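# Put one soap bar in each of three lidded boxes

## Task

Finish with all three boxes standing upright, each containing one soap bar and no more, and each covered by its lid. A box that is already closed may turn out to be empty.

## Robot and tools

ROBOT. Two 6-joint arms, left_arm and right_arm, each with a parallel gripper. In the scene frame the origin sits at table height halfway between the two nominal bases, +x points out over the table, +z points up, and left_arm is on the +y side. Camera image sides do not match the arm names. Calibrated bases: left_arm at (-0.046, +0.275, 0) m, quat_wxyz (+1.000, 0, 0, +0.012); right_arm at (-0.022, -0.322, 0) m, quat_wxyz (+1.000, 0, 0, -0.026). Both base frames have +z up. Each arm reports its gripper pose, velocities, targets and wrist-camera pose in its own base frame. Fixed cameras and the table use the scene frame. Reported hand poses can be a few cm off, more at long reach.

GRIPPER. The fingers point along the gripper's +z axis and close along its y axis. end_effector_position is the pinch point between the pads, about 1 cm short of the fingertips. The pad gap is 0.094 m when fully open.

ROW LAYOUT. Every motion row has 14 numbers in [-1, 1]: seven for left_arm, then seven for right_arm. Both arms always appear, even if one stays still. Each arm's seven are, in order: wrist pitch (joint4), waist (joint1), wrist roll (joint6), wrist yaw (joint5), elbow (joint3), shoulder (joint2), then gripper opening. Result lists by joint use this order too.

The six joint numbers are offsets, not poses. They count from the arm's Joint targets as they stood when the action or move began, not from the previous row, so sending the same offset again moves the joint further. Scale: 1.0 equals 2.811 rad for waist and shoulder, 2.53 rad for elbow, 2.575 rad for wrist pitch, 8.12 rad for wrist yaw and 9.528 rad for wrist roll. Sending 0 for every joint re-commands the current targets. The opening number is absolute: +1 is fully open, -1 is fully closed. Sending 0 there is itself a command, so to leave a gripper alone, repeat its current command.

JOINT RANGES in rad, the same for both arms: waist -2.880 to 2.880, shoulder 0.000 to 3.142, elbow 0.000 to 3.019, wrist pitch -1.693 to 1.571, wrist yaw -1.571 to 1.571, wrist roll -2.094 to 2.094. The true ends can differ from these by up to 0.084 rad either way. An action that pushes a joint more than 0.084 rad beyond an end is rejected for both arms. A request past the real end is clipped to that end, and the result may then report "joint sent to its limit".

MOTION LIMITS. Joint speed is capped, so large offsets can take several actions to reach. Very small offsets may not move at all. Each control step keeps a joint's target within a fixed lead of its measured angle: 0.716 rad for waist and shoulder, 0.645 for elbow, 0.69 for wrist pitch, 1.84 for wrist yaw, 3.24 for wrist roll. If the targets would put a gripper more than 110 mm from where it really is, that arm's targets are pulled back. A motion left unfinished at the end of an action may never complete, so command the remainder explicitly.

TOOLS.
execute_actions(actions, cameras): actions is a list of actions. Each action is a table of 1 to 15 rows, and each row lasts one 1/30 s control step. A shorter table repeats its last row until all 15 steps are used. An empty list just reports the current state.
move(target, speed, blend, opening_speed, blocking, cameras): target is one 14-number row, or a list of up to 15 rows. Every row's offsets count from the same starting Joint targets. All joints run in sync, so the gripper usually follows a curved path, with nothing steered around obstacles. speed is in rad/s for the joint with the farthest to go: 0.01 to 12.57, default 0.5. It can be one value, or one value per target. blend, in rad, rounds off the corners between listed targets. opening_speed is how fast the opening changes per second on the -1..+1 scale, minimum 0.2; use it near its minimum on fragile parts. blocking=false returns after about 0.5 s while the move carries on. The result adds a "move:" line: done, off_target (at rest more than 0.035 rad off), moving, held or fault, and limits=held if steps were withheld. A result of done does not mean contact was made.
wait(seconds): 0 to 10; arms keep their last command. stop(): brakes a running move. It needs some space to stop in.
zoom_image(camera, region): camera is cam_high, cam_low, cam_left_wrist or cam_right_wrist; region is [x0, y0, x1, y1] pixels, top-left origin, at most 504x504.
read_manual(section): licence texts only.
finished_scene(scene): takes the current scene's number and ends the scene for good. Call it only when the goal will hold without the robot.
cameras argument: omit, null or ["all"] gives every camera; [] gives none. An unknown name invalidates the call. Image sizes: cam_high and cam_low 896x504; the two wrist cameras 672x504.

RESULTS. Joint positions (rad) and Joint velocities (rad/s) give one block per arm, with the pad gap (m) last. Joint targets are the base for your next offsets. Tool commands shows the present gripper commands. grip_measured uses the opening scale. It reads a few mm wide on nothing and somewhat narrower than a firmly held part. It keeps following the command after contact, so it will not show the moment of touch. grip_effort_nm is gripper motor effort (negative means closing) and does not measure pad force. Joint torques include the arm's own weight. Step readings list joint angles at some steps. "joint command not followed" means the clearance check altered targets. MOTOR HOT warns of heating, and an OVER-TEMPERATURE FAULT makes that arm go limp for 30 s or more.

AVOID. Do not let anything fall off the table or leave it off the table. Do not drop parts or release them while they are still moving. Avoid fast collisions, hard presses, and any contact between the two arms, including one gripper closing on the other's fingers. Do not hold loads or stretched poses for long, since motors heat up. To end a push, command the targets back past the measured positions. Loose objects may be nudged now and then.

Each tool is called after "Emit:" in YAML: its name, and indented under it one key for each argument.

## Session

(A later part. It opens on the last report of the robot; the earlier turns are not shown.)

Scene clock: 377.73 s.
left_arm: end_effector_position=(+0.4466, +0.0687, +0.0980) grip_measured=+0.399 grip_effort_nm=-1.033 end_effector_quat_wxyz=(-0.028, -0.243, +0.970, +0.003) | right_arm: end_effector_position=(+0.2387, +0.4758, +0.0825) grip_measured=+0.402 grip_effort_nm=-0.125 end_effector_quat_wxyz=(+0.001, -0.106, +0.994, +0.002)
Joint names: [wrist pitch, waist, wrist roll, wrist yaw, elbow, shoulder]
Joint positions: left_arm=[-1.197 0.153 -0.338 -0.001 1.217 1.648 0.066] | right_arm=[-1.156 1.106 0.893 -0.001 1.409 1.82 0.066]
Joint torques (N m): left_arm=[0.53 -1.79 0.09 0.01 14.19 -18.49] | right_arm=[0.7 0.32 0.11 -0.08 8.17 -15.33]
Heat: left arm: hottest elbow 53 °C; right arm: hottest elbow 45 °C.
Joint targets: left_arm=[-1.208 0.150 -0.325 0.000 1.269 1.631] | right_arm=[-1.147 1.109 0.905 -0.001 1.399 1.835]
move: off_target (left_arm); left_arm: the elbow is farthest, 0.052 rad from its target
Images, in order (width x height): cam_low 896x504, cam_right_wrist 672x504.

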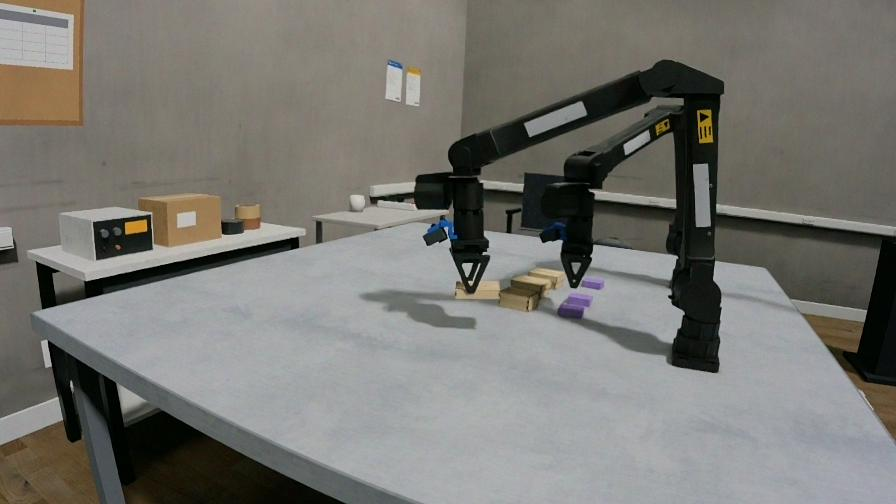

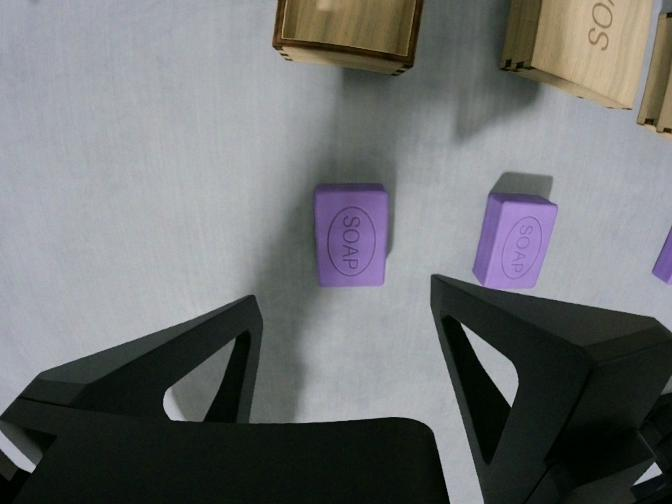

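Emit:
move:
  target: [0,0,0,0,0,0,0.15,0.0435,-0.0068,-0.0021,0,-0.0162,0.0253,0.4]
  speed: 0.2
  cameras: ["cam_right_wrist","cam_low"]

Emit:
zoom_image:
  camera: "cam_low"
  region: [520, 240, 640, 340]

Scene clock: 394.30 s.
left_arm: end_effector_position=(+0.4466, +0.0687, +0.0980) grip_measured=+0.399 grip_effort_nm=-1.033 end_effector_quat_wxyz=(-0.028, -0.243, +0.970, +0.003) | right_arm: end_effector_position=(+0.2460, +0.4794, +0.0354) grip_measured=+0.402 grip_effort_nm=-0.134 end_effector_quat_wxyz=(+0.003, -0.102, +0.995, +0.005)
Joint names: [wrist pitch, waist, wrist roll, wrist yaw, elbow, shoulder]
Joint positions: left_arm=[-1.197 0.153 -0.338 -0.001 1.217 1.648 0.066] | right_arm=[-1.044 1.097 0.894 -0.001 1.37 1.886 0.066]
Joint torques (N m): left_arm=[0.53 -1.79 0.09 0.01 14.17 -18.55] | right_arm=[0.73 -0.56 -0.07 -0.08 7.57 -15.62]
Motor temperatures (°C): left_arm=[29 30 29 28 54 36 32] | right_arm=[32 34 29 30 46 32 30]
Heat: left arm: hottest elbow 54 °C; right arm: hottest elbow 46 °C.
Joint targets: left_arm=[-1.208 0.150 -0.325 0.000 1.269 1.631] | right_arm=[-1.035 1.090 0.885 -0.001 1.358 1.907]
move: off_target (left_arm); left_arm: the elbow is farthest, 0.052 rad from its target
Images, in order (width x height): cam_low 896x504, cam_right_wrist 672x504.

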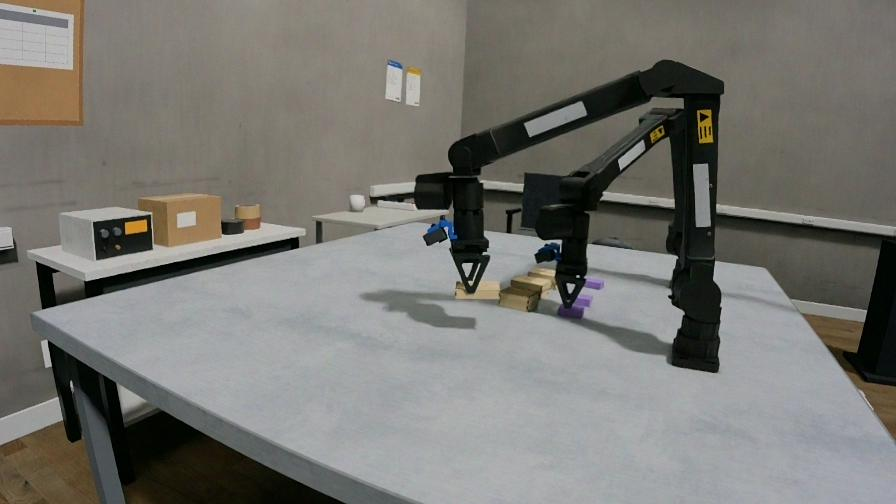

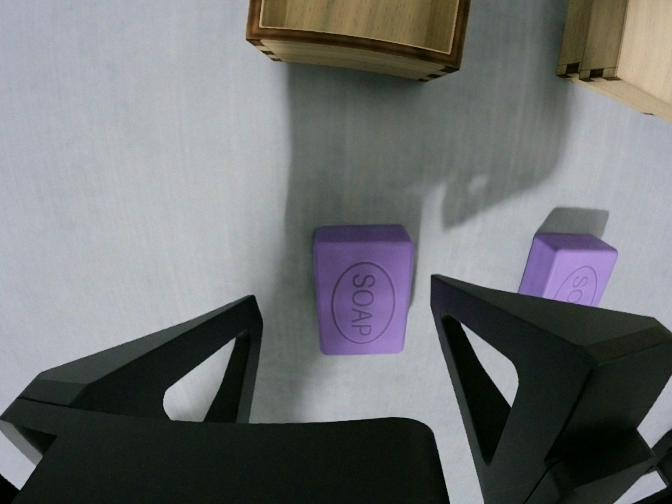

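Scaled by 4.200 from the camera's 896x504 image, which has a finer 1280x720 frame.

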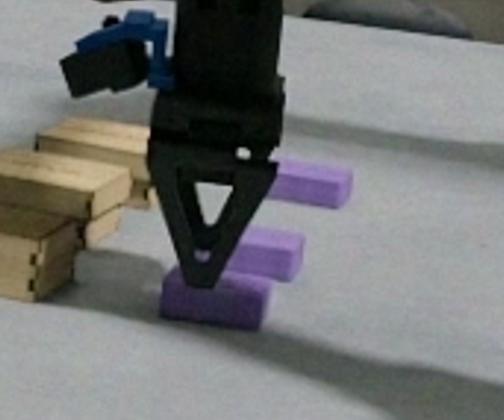

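Emit:
move:
  target: [0,0,0,0,0,0,0.15,0.0085,-0.0057,-0.0028,0,-0.0012,0.0064,0.4]
  speed: 0.1
  cameras: ["cam_right_wrist","cam_low"]

Emit:
zoom_image:
  camera: "cam_low"
  region: [520, 240, 640, 340]

Scene clock: 412.17 s.
left_arm: end_effector_position=(+0.4466, +0.0687, +0.0980) grip_measured=+0.399 grip_effort_nm=-1.038 end_effector_quat_wxyz=(-0.028, -0.243, +0.970, +0.003) | right_arm: end_effector_position=(+0.2558, +0.4789, +0.0294) grip_measured=+0.402 grip_effort_nm=-0.120 end_effector_quat_wxyz=(+0.005, -0.105, +0.994, +0.009)
Joint names: [wrist pitch, waist, wrist roll, wrist yaw, elbow, shoulder]
Joint positions: left_arm=[-1.197 0.153 -0.338 -0.001 1.217 1.648 0.066] | right_arm=[-1.022 1.081 0.87 -0.001 1.37 1.897 0.066]
Joint torques (N m): left_arm=[0.54 -1.79 0.09 0.01 14.17 -18.55] | right_arm=[0.76 -0.62 -0.1 -0.08 7.27 -15.38]
Motor temperatures (°C): left_arm=[29 30 29 28 55 37 32] | right_arm=[32 34 29 30 45 32 30]
Heat: left arm: hottest elbow 55 °C; right arm: hottest elbow 45 °C.
Joint targets: left_arm=[-1.208 0.150 -0.325 0.000 1.269 1.631] | right_arm=[-1.013 1.074 0.858 -0.001 1.355 1.925]
move: off_target (left_arm); left_arm: the elbow is farthest, 0.052 rad from its target
Images, in order (width x height): cam_low 896x504, cam_right_wrist 672x504.

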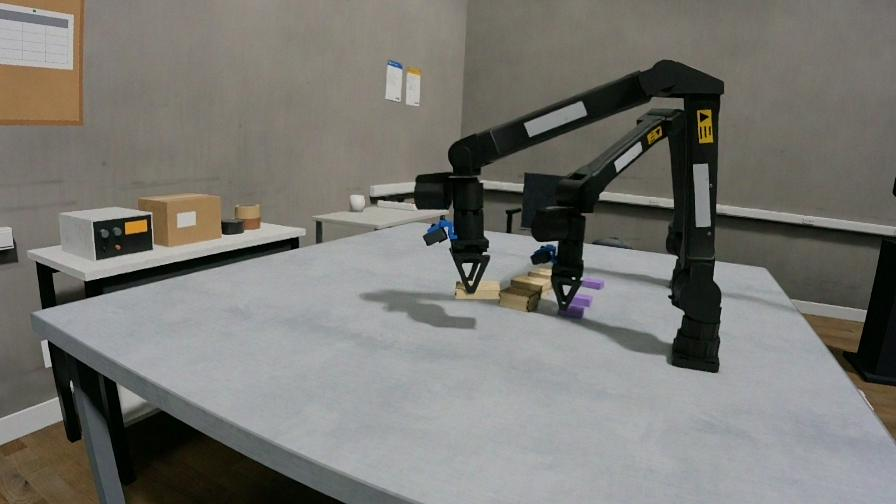

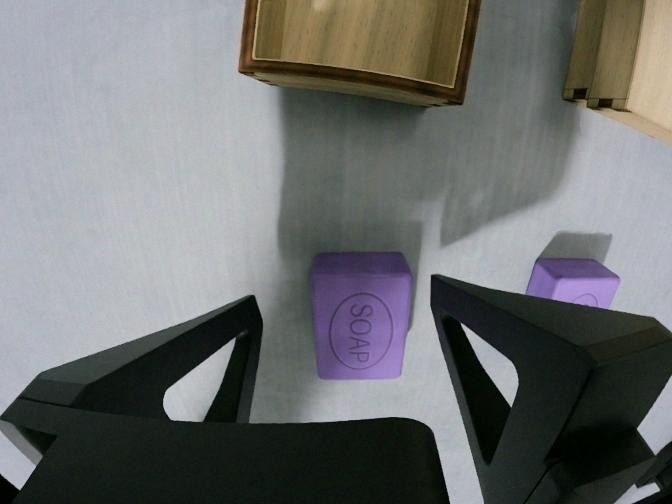

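Scaled by 4.200 from the camera's 896x504 image, which has a finer 1280x720 frame.

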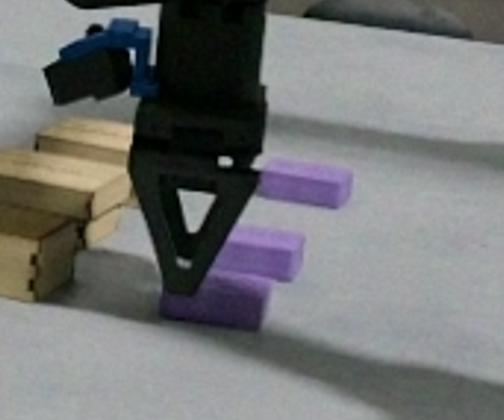

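Emit:
move:
  target: [0,0,0,0,0,0,0.15,-0.0004,0,0,0,-0.0071,0.0018,0.4]
  speed: 0.1
  cameras: ["cam_right_wrist","cam_low"]

Emit:
zoom_image:
  camera: "cam_low"
  region: [520, 240, 640, 340]

Scene clock: 444.53 s.
left_arm: end_effector_position=(+0.4466, +0.0687, +0.0980) grip_measured=+0.399 grip_effort_nm=-1.033 end_effector_quat_wxyz=(-0.028, -0.243, +0.970, +0.003) | right_arm: end_effector_position=(+0.2518, +0.4715, +0.0210) grip_measured=+0.402 grip_effort_nm=-0.120 end_effector_quat_wxyz=(-0.001, -0.105, +0.994, +0.000)
Joint names: [wrist pitch, waist, wrist roll, wrist yaw, elbow, shoulder]
Joint positions: left_arm=[-1.197 0.153 -0.338 -0.001 1.217 1.648 0.066] | right_arm=[-1.022 1.081 0.869 -0.001 1.352 1.902 0.066]
Joint torques (N m): left_arm=[0.53 -1.79 0.09 0.01 14.19 -18.55] | right_arm=[0.64 -0.62 -0.09 -0.08 7.16 -15.27]
Motor temperatures (°C): left_arm=[28 30 29 28 57 37 32] | right_arm=[32 34 29 30 43 34 30]
Heat: left arm: hottest elbow 57 °C; right arm: hottest elbow 43 °C.
Joint targets: left_arm=[-1.208 0.150 -0.325 0.000 1.269 1.631] | right_arm=[-1.014 1.074 0.858 -0.001 1.338 1.930]
move: off_target (left_arm); left_arm: the elbow is farthest, 0.052 rad from its target
Images, in order (width x height): cam_low 896x504, cam_right_wrist 672x504.

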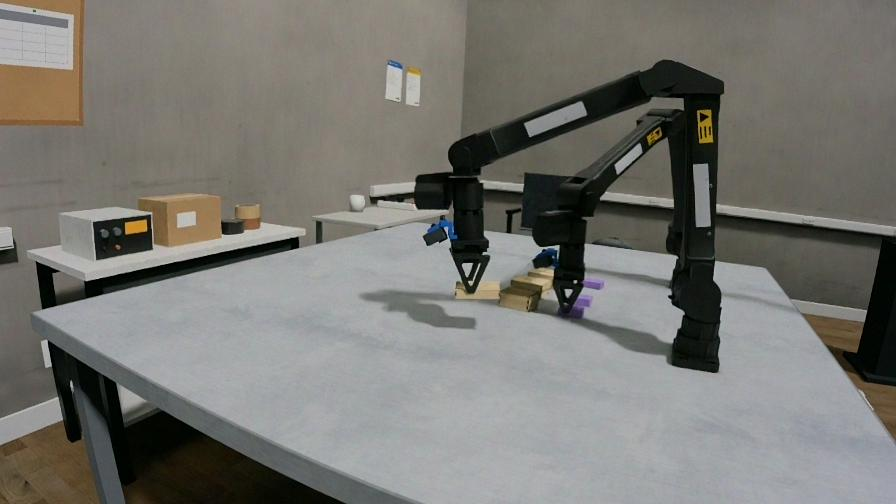

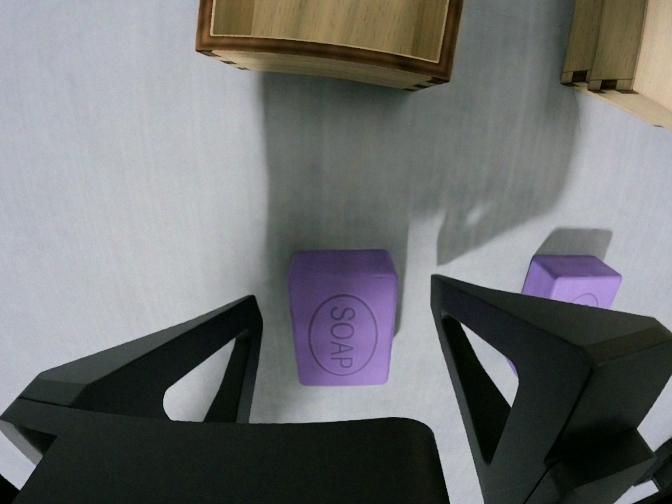

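Scaled by 4.200 from the camera's 896x504 image, which has a finer 1280x720 frame.

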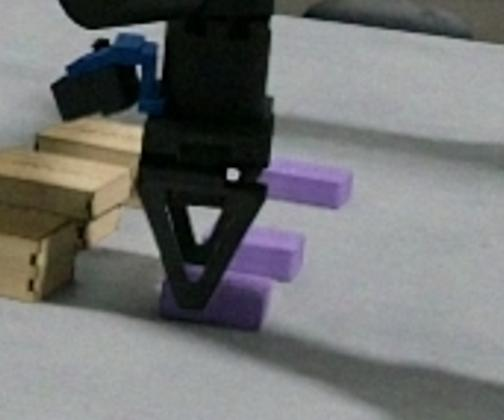

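Emit:
move:
  target: [0,0,0,0,0,0,0.15,0,0,0,0,0,0,-0.35]
  opening_speed: 0.4
  cameras: ["cam_right_wrist","cam_low"]

Scene clock: 453.33 s.
left_arm: end_effector_position=(+0.4466, +0.0687, +0.0980) grip_measured=+0.399 grip_effort_nm=-1.043 end_effector_quat_wxyz=(-0.028, -0.243, +0.970, +0.003) | right_arm: end_effector_position=(+0.2518, +0.4715, +0.0210) grip_measured=-0.229 grip_effort_nm=-1.053 end_effector_quat_wxyz=(-0.001, -0.105, +0.994, +0.000)
Joint names: [wrist pitch, waist, wrist roll, wrist yaw, elbow, shoulder]
Joint positions: left_arm=[-1.197 0.153 -0.338 -0.001 1.217 1.648 0.066] | right_arm=[-1.022 1.081 0.869 -0.001 1.352 1.902 0.036]
Joint torques (N m): left_arm=[0.51 -1.85 0.09 0.01 14.19 -18.61] | right_arm=[0.64 -0.62 -0.09 -0.08 7.16 -15.21]
Motor temperatures (°C): left_arm=[28 30 29 28 57 37 33] | right_arm=[32 34 29 30 42 34 30]
Heat: left arm: hottest elbow 57 °C; right arm: hottest elbow 42 °C.
Joint targets: left_arm=[-1.208 0.150 -0.325 0.000 1.269 1.631] | right_arm=[-1.014 1.074 0.858 -0.001 1.338 1.930]
move: off_target (left_arm); left_arm: the elbow is farthest, 0.052 rad from its target
Images, in order (width x height): cam_low 896x504, cam_right_wrist 672x504.

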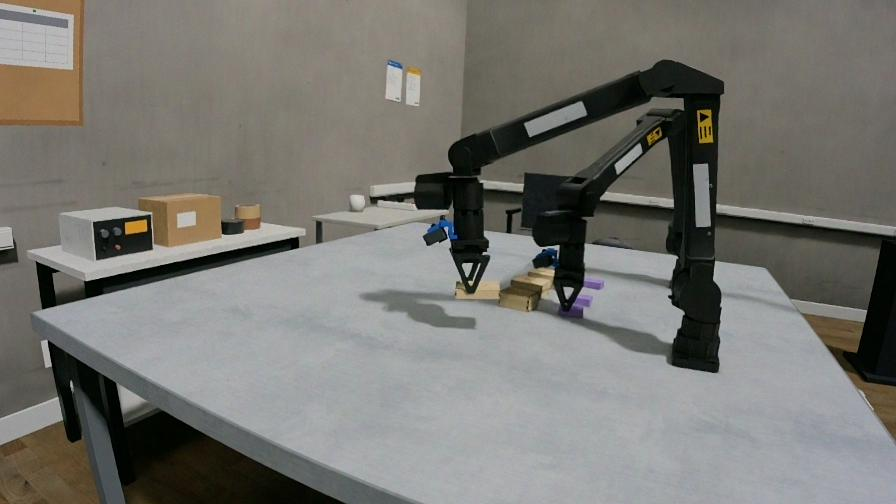

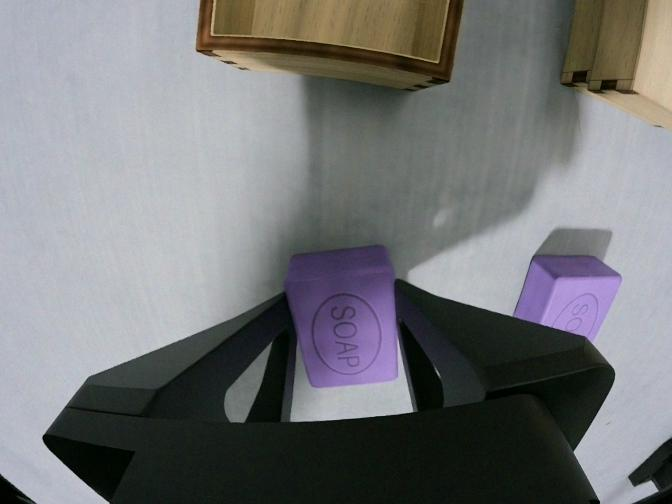

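Emit:
move:
  target:
    - [0,0,0,0,0,0,0.15,-0.035,0,0,0,0.0423,-0.0196,-0.35]
    - [0,0.05,0,0,0,0,0.15,-0.1592,-0.0576,-0.0082,0,0.2399,0.0427,-0.35]
  speed: 0.4
  blend: 0.04

Scene clock: 498.57 s.
left_arm: end_effector_position=(+0.4340, +0.1257, +0.0980) grip_measured=+0.399 grip_effort_nm=-1.038 end_effector_quat_wxyz=(-0.028, -0.305, +0.952, +0.001) | right_arm: end_effector_position=(+0.3850, +0.4990, +0.1435) grip_measured=-0.230 grip_effort_nm=-1.072 end_effector_quat_wxyz=(+0.005, -0.061, +0.998, +0.007)
Joint names: [wrist pitch, waist, wrist roll, wrist yaw, elbow, shoulder]
Joint positions: left_arm=[-1.197 0.282 -0.338 -0.001 1.217 1.648 0.066] | right_arm=[-1.416 0.914 0.792 -0.001 1.884 2.021 0.036]
Joint torques (N m): left_arm=[0.53 -0.97 0.09 0.01 14.17 -18.55] | right_arm=[0.12 -0.21 -0.11 -0.09 14.86 -18.26]
Motor temperatures (°C): left_arm=[28 30 29 28 58 37 33] | right_arm=[32 33 29 30 41 35 31]
Heat: left arm: hottest elbow 58 °C; right arm: hottest elbow 41 °C.
Joint targets: left_arm=[-1.208 0.291 -0.325 0.000 1.269 1.631] | right_arm=[-1.424 0.912 0.780 -0.001 1.944 2.050]
move: off_target (left_arm, right_arm); left_arm: the elbow is farthest, 0.052 rad from its target; right_arm: the elbow is farthest, 0.061 rad from its target

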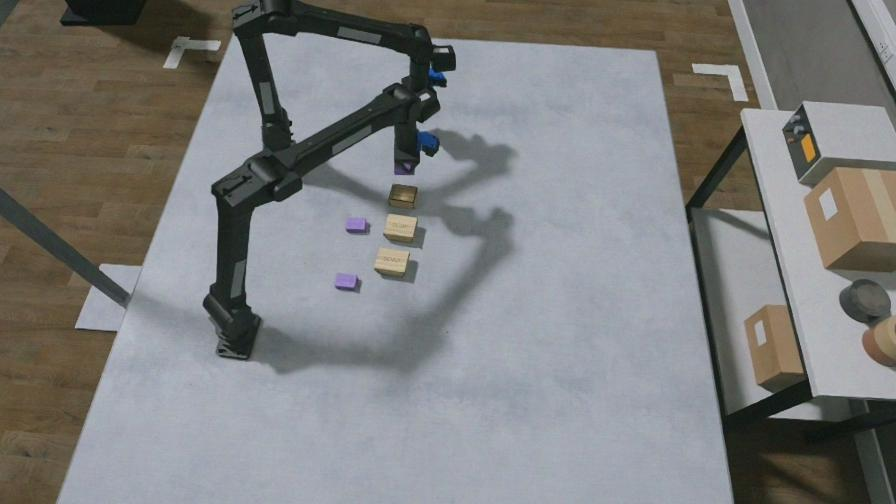

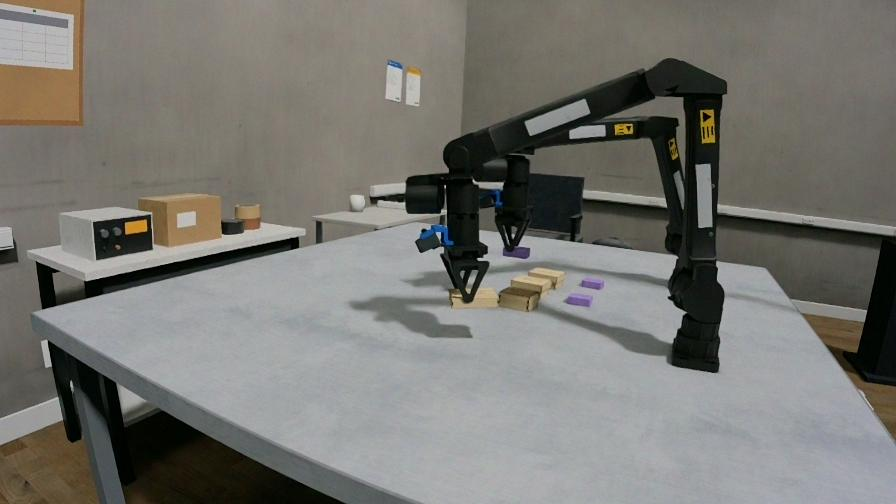

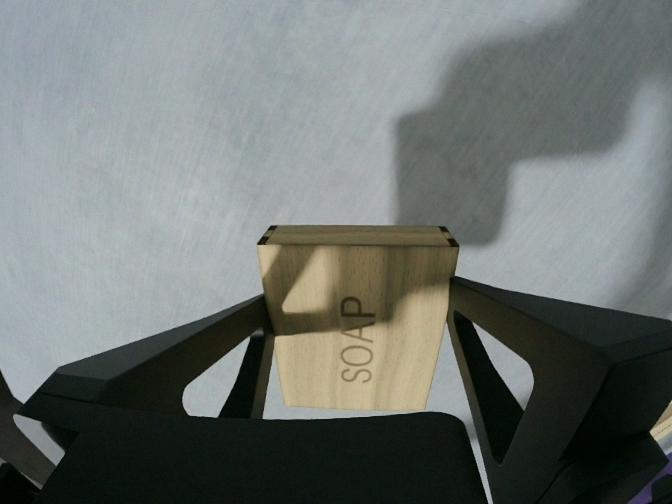

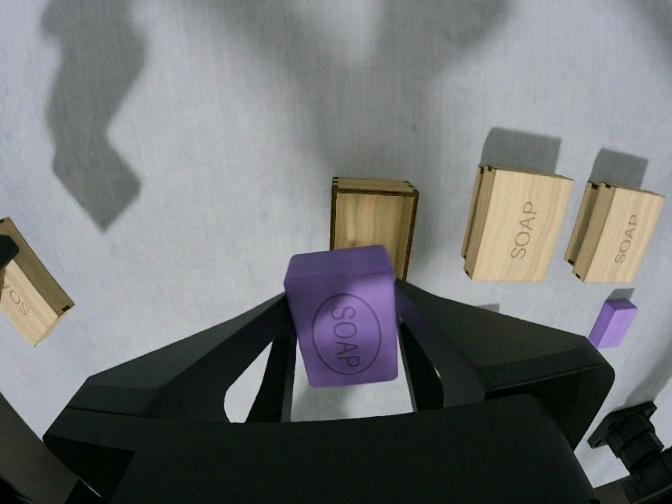

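Emit:
zoom_image:
  camera: "cam_right_wrist"
  region: [270, 160, 440, 400]

Scaled by 2.100 from the camera's 672x504 image, which has a finer 960x720 frame.

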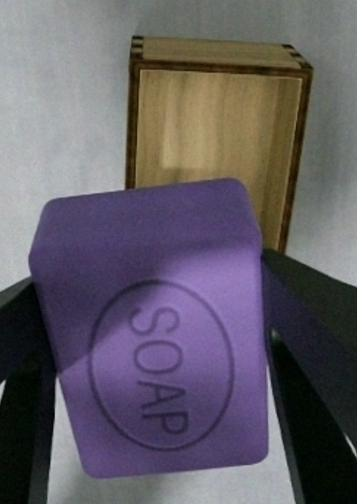

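Emit:
move:
  target: [0,0,0,0,0,0,0.15,0.0497,-0.0014,0.013,0,-0.0885,-0.0142,-0.35]
  speed: 0.3

Emit:
zoom_image:
  camera: "cam_right_wrist"
  region: [260, 140, 460, 400]

Emit:
zoom_image:
  camera: "cam_high"
  region: [360, 130, 440, 230]

Emit:
zoom_image:
  camera: "cam_low"
  region: [470, 230, 570, 320]

Scene clock: 603.10 s.
left_arm: end_effector_position=(+0.4340, +0.1257, +0.0980) grip_measured=+0.399 grip_effort_nm=-1.038 end_effector_quat_wxyz=(-0.028, -0.305, +0.952, +0.001) | right_arm: end_effector_position=(+0.3719, +0.4819, +0.0875) grip_measured=-0.230 grip_effort_nm=-1.082 end_effector_quat_wxyz=(-0.007, -0.011, +1.000, -0.008)
Joint names: [wrist pitch, waist, wrist roll, wrist yaw, elbow, shoulder]
Joint positions: left_arm=[-1.197 0.282 -0.338 -0.001 1.217 1.648 0.066] | right_arm=[-1.304 0.914 0.892 -0.001 1.733 2.021 0.036]
Joint torques (N m): left_arm=[0.53 -0.97 0.09 0.01 14.17 -18.55] | right_arm=[0.65 -0.5 0.16 -0.09 8.28 -21.13]
Motor temperatures (°C): left_arm=[28 30 29 28 60 37 33] | right_arm=[32 33 28 30 51 35 32]
Heat: left arm: hottest elbow 60 °C; right arm: hottest elbow 51 °C.
Joint targets: left_arm=[-1.208 0.291 -0.325 0.000 1.269 1.631] | right_arm=[-1.296 0.908 0.904 -0.001 1.721 2.010]
move: off_target (left_arm); left_arm: the elbow is farthest, 0.052 rad from its target

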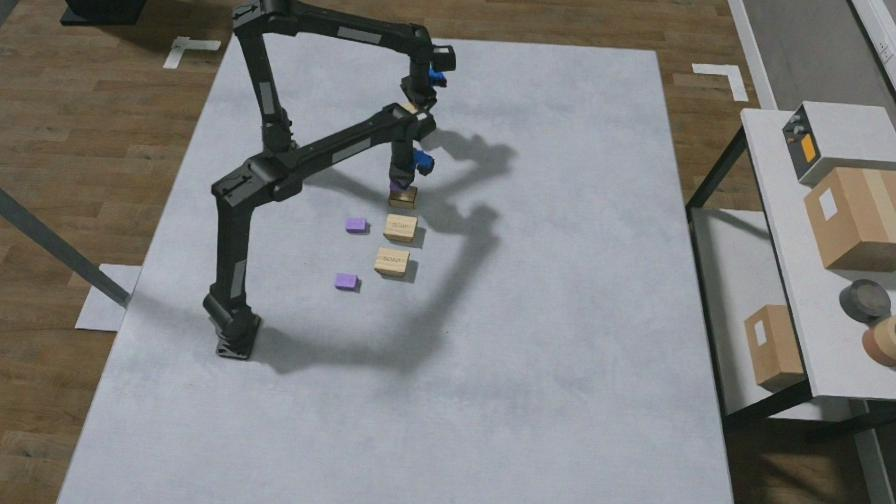

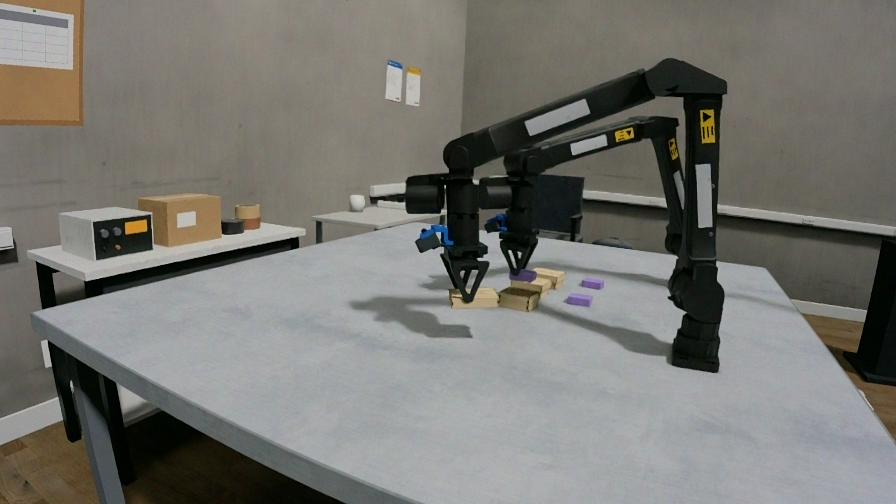

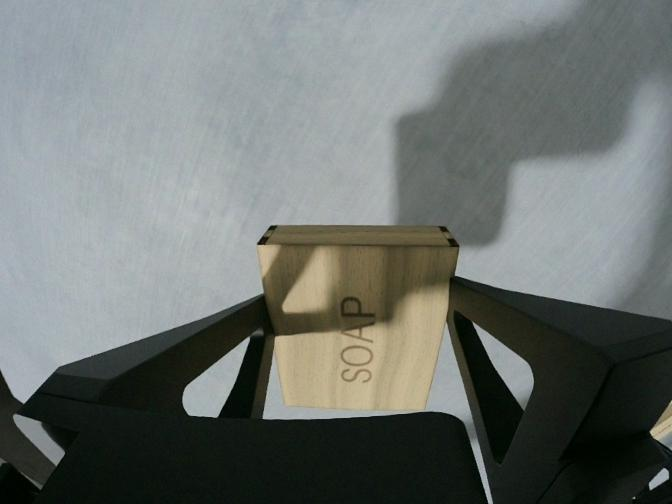

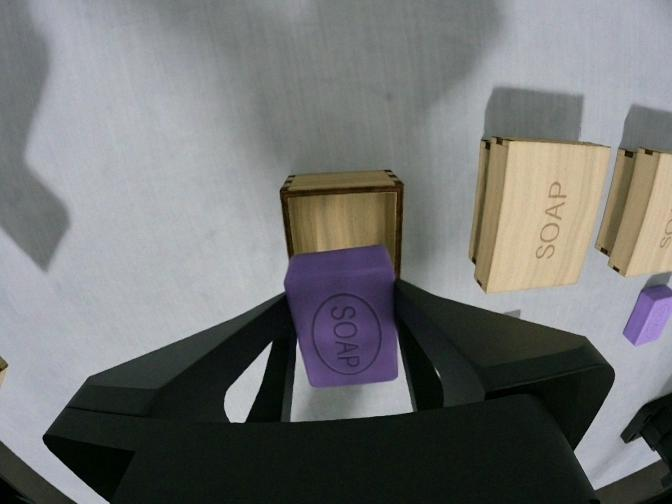

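Scaled by 1.938 from the camera's 672x504 image, which has a finer 960x720 frame.

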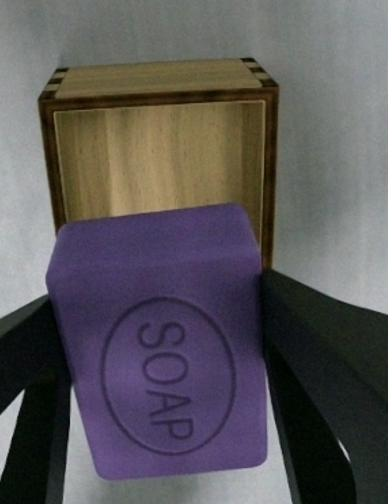

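Scaled by 5.040 from the camera's 896x504 image, which has a finer 1280x720 frame.

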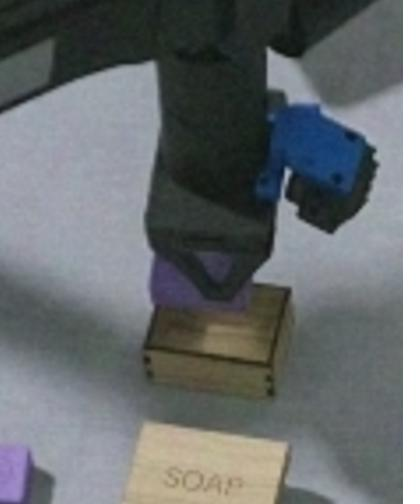

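Scaled by 5.040 from the camera's 896x504 image, which has a finer 1280x720 frame.

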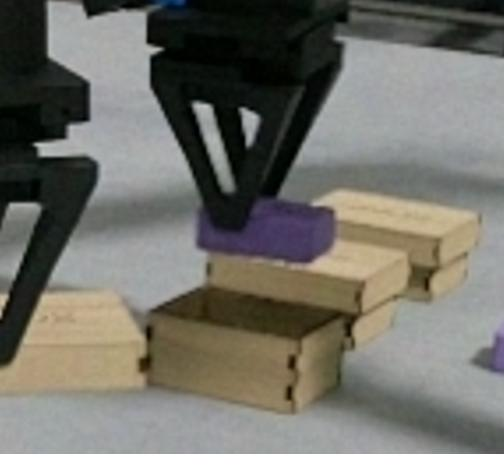

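Emit:
move:
  target: [0,0,0,0,0,0,0.15,0.0346,-0.0025,0.0024,0,-0.0241,0.0142,-0.35]
  speed: 0.15
  cameras: ["cam_right_wrist","cam_low","cam_high"]

Emit:
zoom_image:
  camera: "cam_right_wrist"
  region: [230, 140, 450, 400]

Emit:
zoom_image:
  camera: "cam_low"
  region: [470, 230, 570, 320]

Scene clock: 627.47 s.
left_arm: end_effector_position=(+0.4340, +0.1257, +0.0980) grip_measured=+0.399 grip_effort_nm=-1.038 end_effector_quat_wxyz=(-0.028, -0.305, +0.952, +0.001) | right_arm: end_effector_position=(+0.3741, +0.4799, +0.0654) grip_measured=-0.230 grip_effort_nm=-1.082 end_effector_quat_wxyz=(+0.001, +0.003, +1.000, +0.003)
Joint names: [wrist pitch, waist, wrist roll, wrist yaw, elbow, shoulder]
Joint positions: left_arm=[-1.197 0.282 -0.338 -0.001 1.217 1.648 0.066] | right_arm=[-1.216 0.909 0.915 -0.001 1.673 2.022 0.036]
Joint torques (N m): left_arm=[0.53 -0.97 0.09 0.01 14.17 -18.55] | right_arm=[0.68 -0.67 0.11 -0.08 8.09 -17.79]
Motor temperatures (°C): left_arm=[28 30 29 28 61 37 33] | right_arm=[32 33 28 30 48 35 32]
Heat: left arm: hottest elbow 61 °C; right arm: hottest elbow 48 °C.
Joint targets: left_arm=[-1.208 0.291 -0.325 0.000 1.269 1.631] | right_arm=[-1.207 0.901 0.927 -0.001 1.659 2.050]
move: off_target (left_arm); left_arm: the elbow is farthest, 0.052 rad from its target
Images, in order (width x height): cam_high 896x504, cam_low 896x504, cam_right_wrist 672x504.

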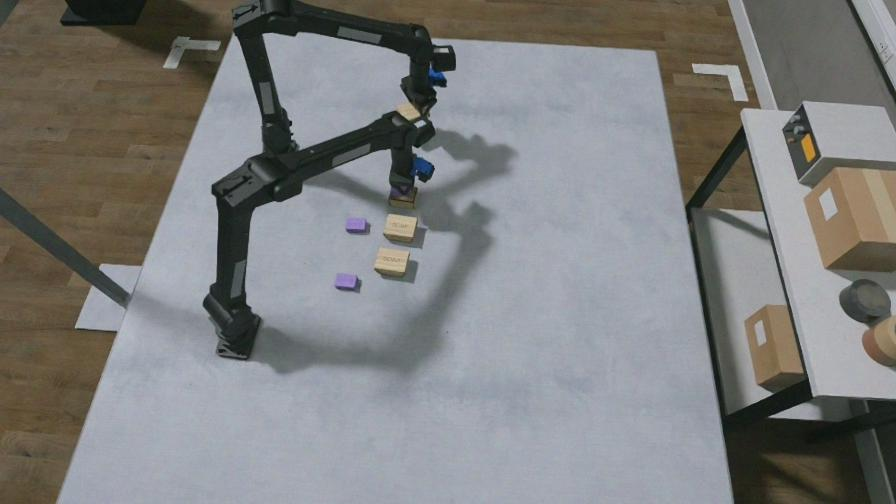

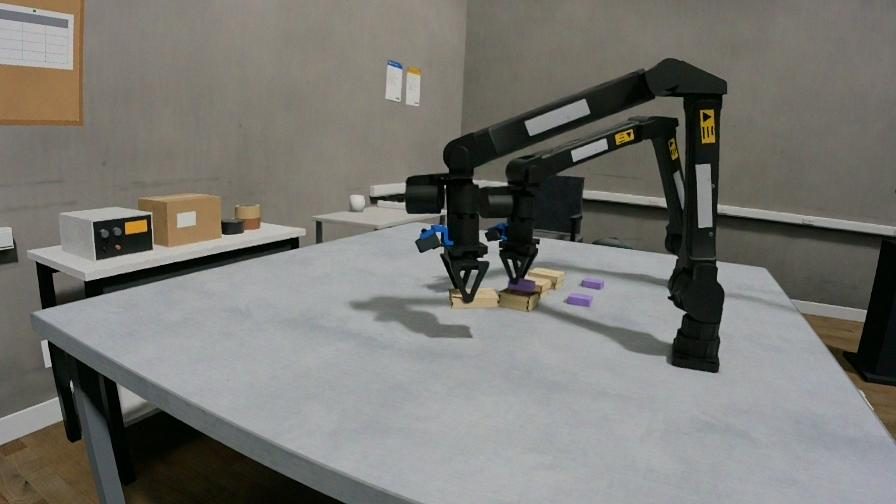

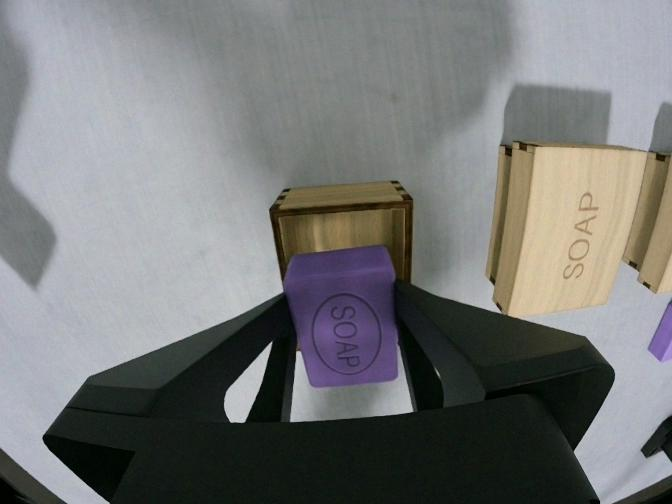

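Scaled by 1.938 from the camera's 672x504 image, which has a finer 960x720 frame.

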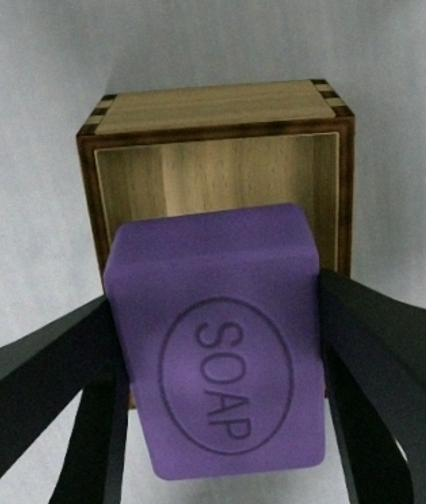

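Scaled by 5.040 from the camera's 896x504 image, which has a finer 1280x720 frame.

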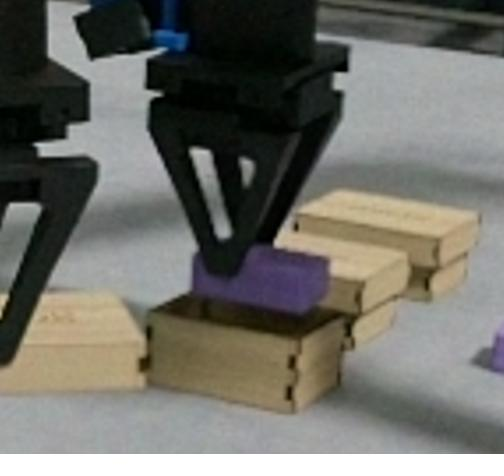

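Emit:
move:
  target: [0,0,0,0,0,0,0.15,-0.0109,-0.0052,0,0,0.03,0.0057,-0.35]
  speed: 0.15
  cameras: ["cam_right_wrist","cam_low"]

Emit:
zoom_image:
  camera: "cam_right_wrist"
  region: [230, 140, 450, 400]

Emit:
zoom_image:
  camera: "cam_low"
  region: [470, 230, 570, 320]

Scene clock: 688.53 s.
left_arm: end_effector_position=(+0.4340, +0.1257, +0.0980) grip_measured=+0.399 grip_effort_nm=-1.038 end_effector_quat_wxyz=(-0.028, -0.305, +0.952, +0.001) | right_arm: end_effector_position=(+0.3797, +0.4720, +0.0573) grip_measured=-0.230 grip_effort_nm=-1.077 end_effector_quat_wxyz=(-0.006, +0.011, +1.000, -0.007)
Joint names: [wrist pitch, waist, wrist roll, wrist yaw, elbow, shoulder]
Joint positions: left_arm=[-1.197 0.282 -0.338 -0.001 1.217 1.648 0.066] | right_arm=[-1.227 0.894 0.916 -0.001 1.676 2.037 0.036]
Joint torques (N m): left_arm=[0.54 -0.97 0.09 0.01 14.17 -18.55] | right_arm=[0.02 -0.67 0.12 -0.08 14.13 -17.96]
Motor temperatures (°C): left_arm=[28 30 29 28 62 37 33] | right_arm=[31 33 28 30 46 36 33]
Heat: left arm: hottest elbow 62 °C; right arm: hottest elbow 46 °C.
Joint targets: left_arm=[-1.208 0.291 -0.325 0.000 1.269 1.631] | right_arm=[-1.235 0.887 0.927 -0.001 1.736 2.066]
move: off_target (left_arm, right_arm); left_arm: the elbow is farthest, 0.052 rad from its target; right_arm: the elbow is farthest, 0.059 rad from its target
Images, in order (width x height): cam_low 896x504, cam_right_wrist 672x504.

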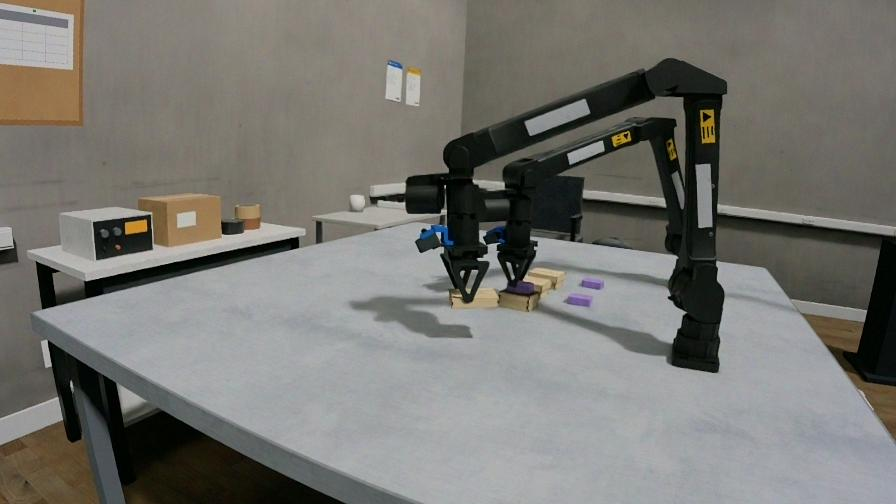

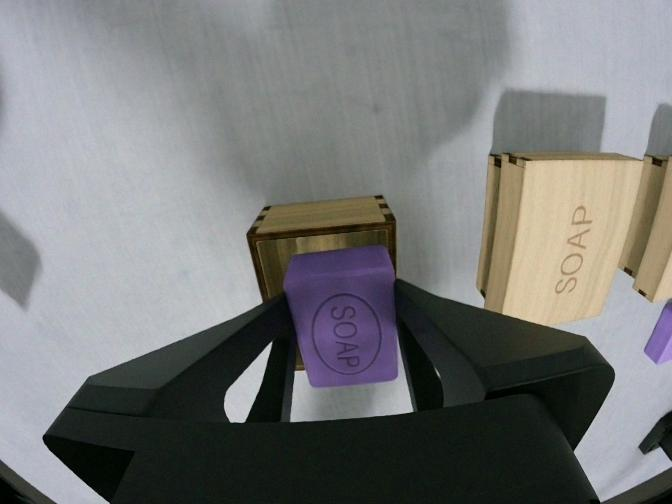

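Scaled by 1.938 from the camera's 672x504 image, which has a finer 960x720 frame.

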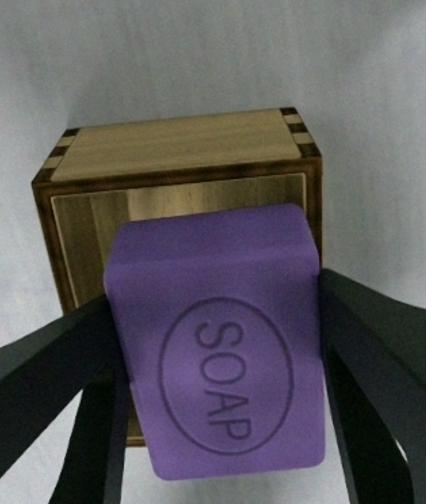

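Scaled by 5.040 from the camera's 896x504 image, which has a finer 1280x720 frame.

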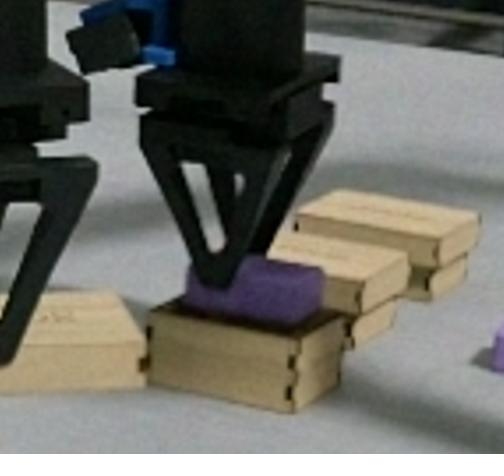

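Emit:
move:
  target: [0,0,0,0,0,0,0.15,-0.0015,0,0,0,0.0095,0.0,-0.35]
  speed: 0.15
  cameras: ["cam_right_wrist","cam_low"]

Emit:
zoom_image:
  camera: "cam_right_wrist"
  region: [230, 140, 450, 400]

Emit:
zoom_image:
  camera: "cam_low"
  region: [470, 230, 570, 320]

Scene clock: 702.50 s.
left_arm: end_effector_position=(+0.4340, +0.1257, +0.0980) grip_measured=+0.399 grip_effort_nm=-1.033 end_effector_quat_wxyz=(-0.028, -0.305, +0.952, +0.001) | right_arm: end_effector_position=(+0.3848, +0.4784, +0.0658) grip_measured=-0.230 grip_effort_nm=-1.077 end_effector_quat_wxyz=(+0.000, +0.011, +1.000, +0.001)
Joint names: [wrist pitch, waist, wrist roll, wrist yaw, elbow, shoulder]
Joint positions: left_arm=[-1.197 0.282 -0.338 -0.001 1.217 1.648 0.066] | right_arm=[-1.231 0.894 0.916 -0.001 1.7 2.038 0.036]
Joint torques (N m): left_arm=[0.53 -1.03 0.09 0.01 14.17 -18.55] | right_arm=[0.06 -0.67 0.11 -0.08 14.23 -17.96]
Motor temperatures (°C): left_arm=[28 30 29 28 62 37 33] | right_arm=[31 33 28 30 46 37 33]
Heat: left arm: hottest elbow 62 °C; right arm: hottest elbow 46 °C.
Joint targets: left_arm=[-1.208 0.291 -0.325 0.000 1.269 1.631] | right_arm=[-1.239 0.887 0.927 -0.001 1.760 2.066]
move: off_target (left_arm, right_arm); left_arm: the elbow is farthest, 0.052 rad from its target; right_arm: the elbow is farthest, 0.060 rad from its target
Images, in order (width x height): cam_low 896x504, cam_right_wrist 672x504.

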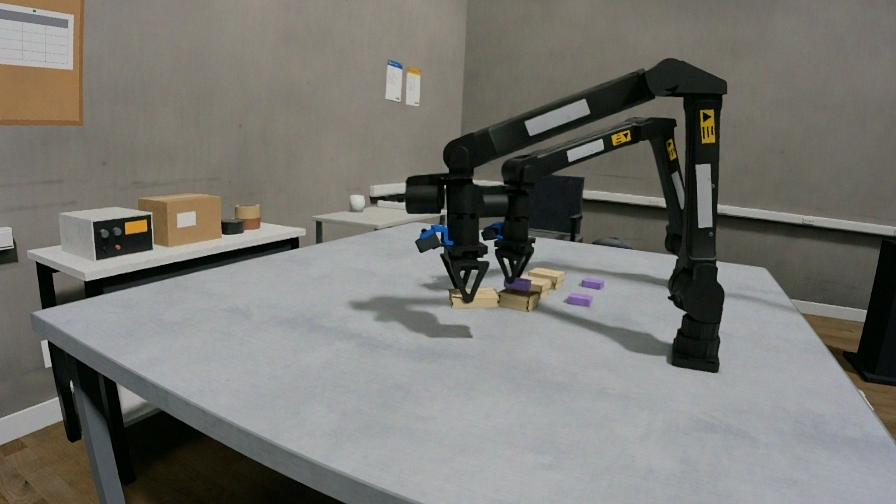

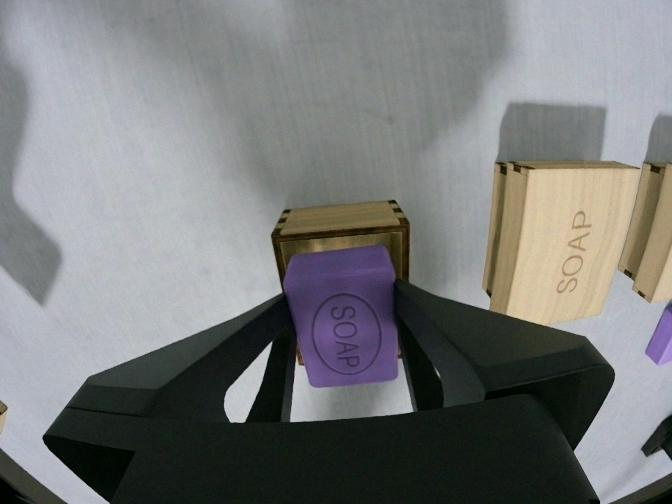

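Scaled by 1.938 from the camera's 672x504 image, which has a finer 960x720 frame.

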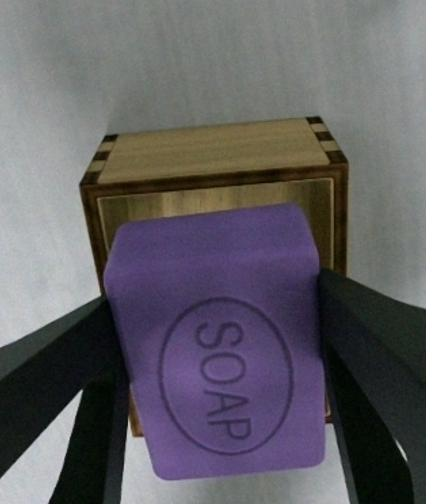

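Scaled by 5.040 from the camera's 896x504 image, which has a finer 1280x720 frame.

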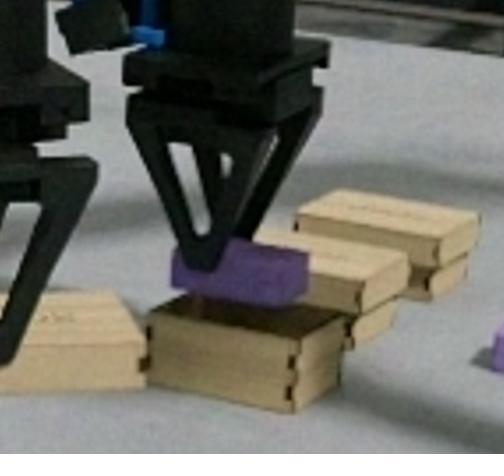

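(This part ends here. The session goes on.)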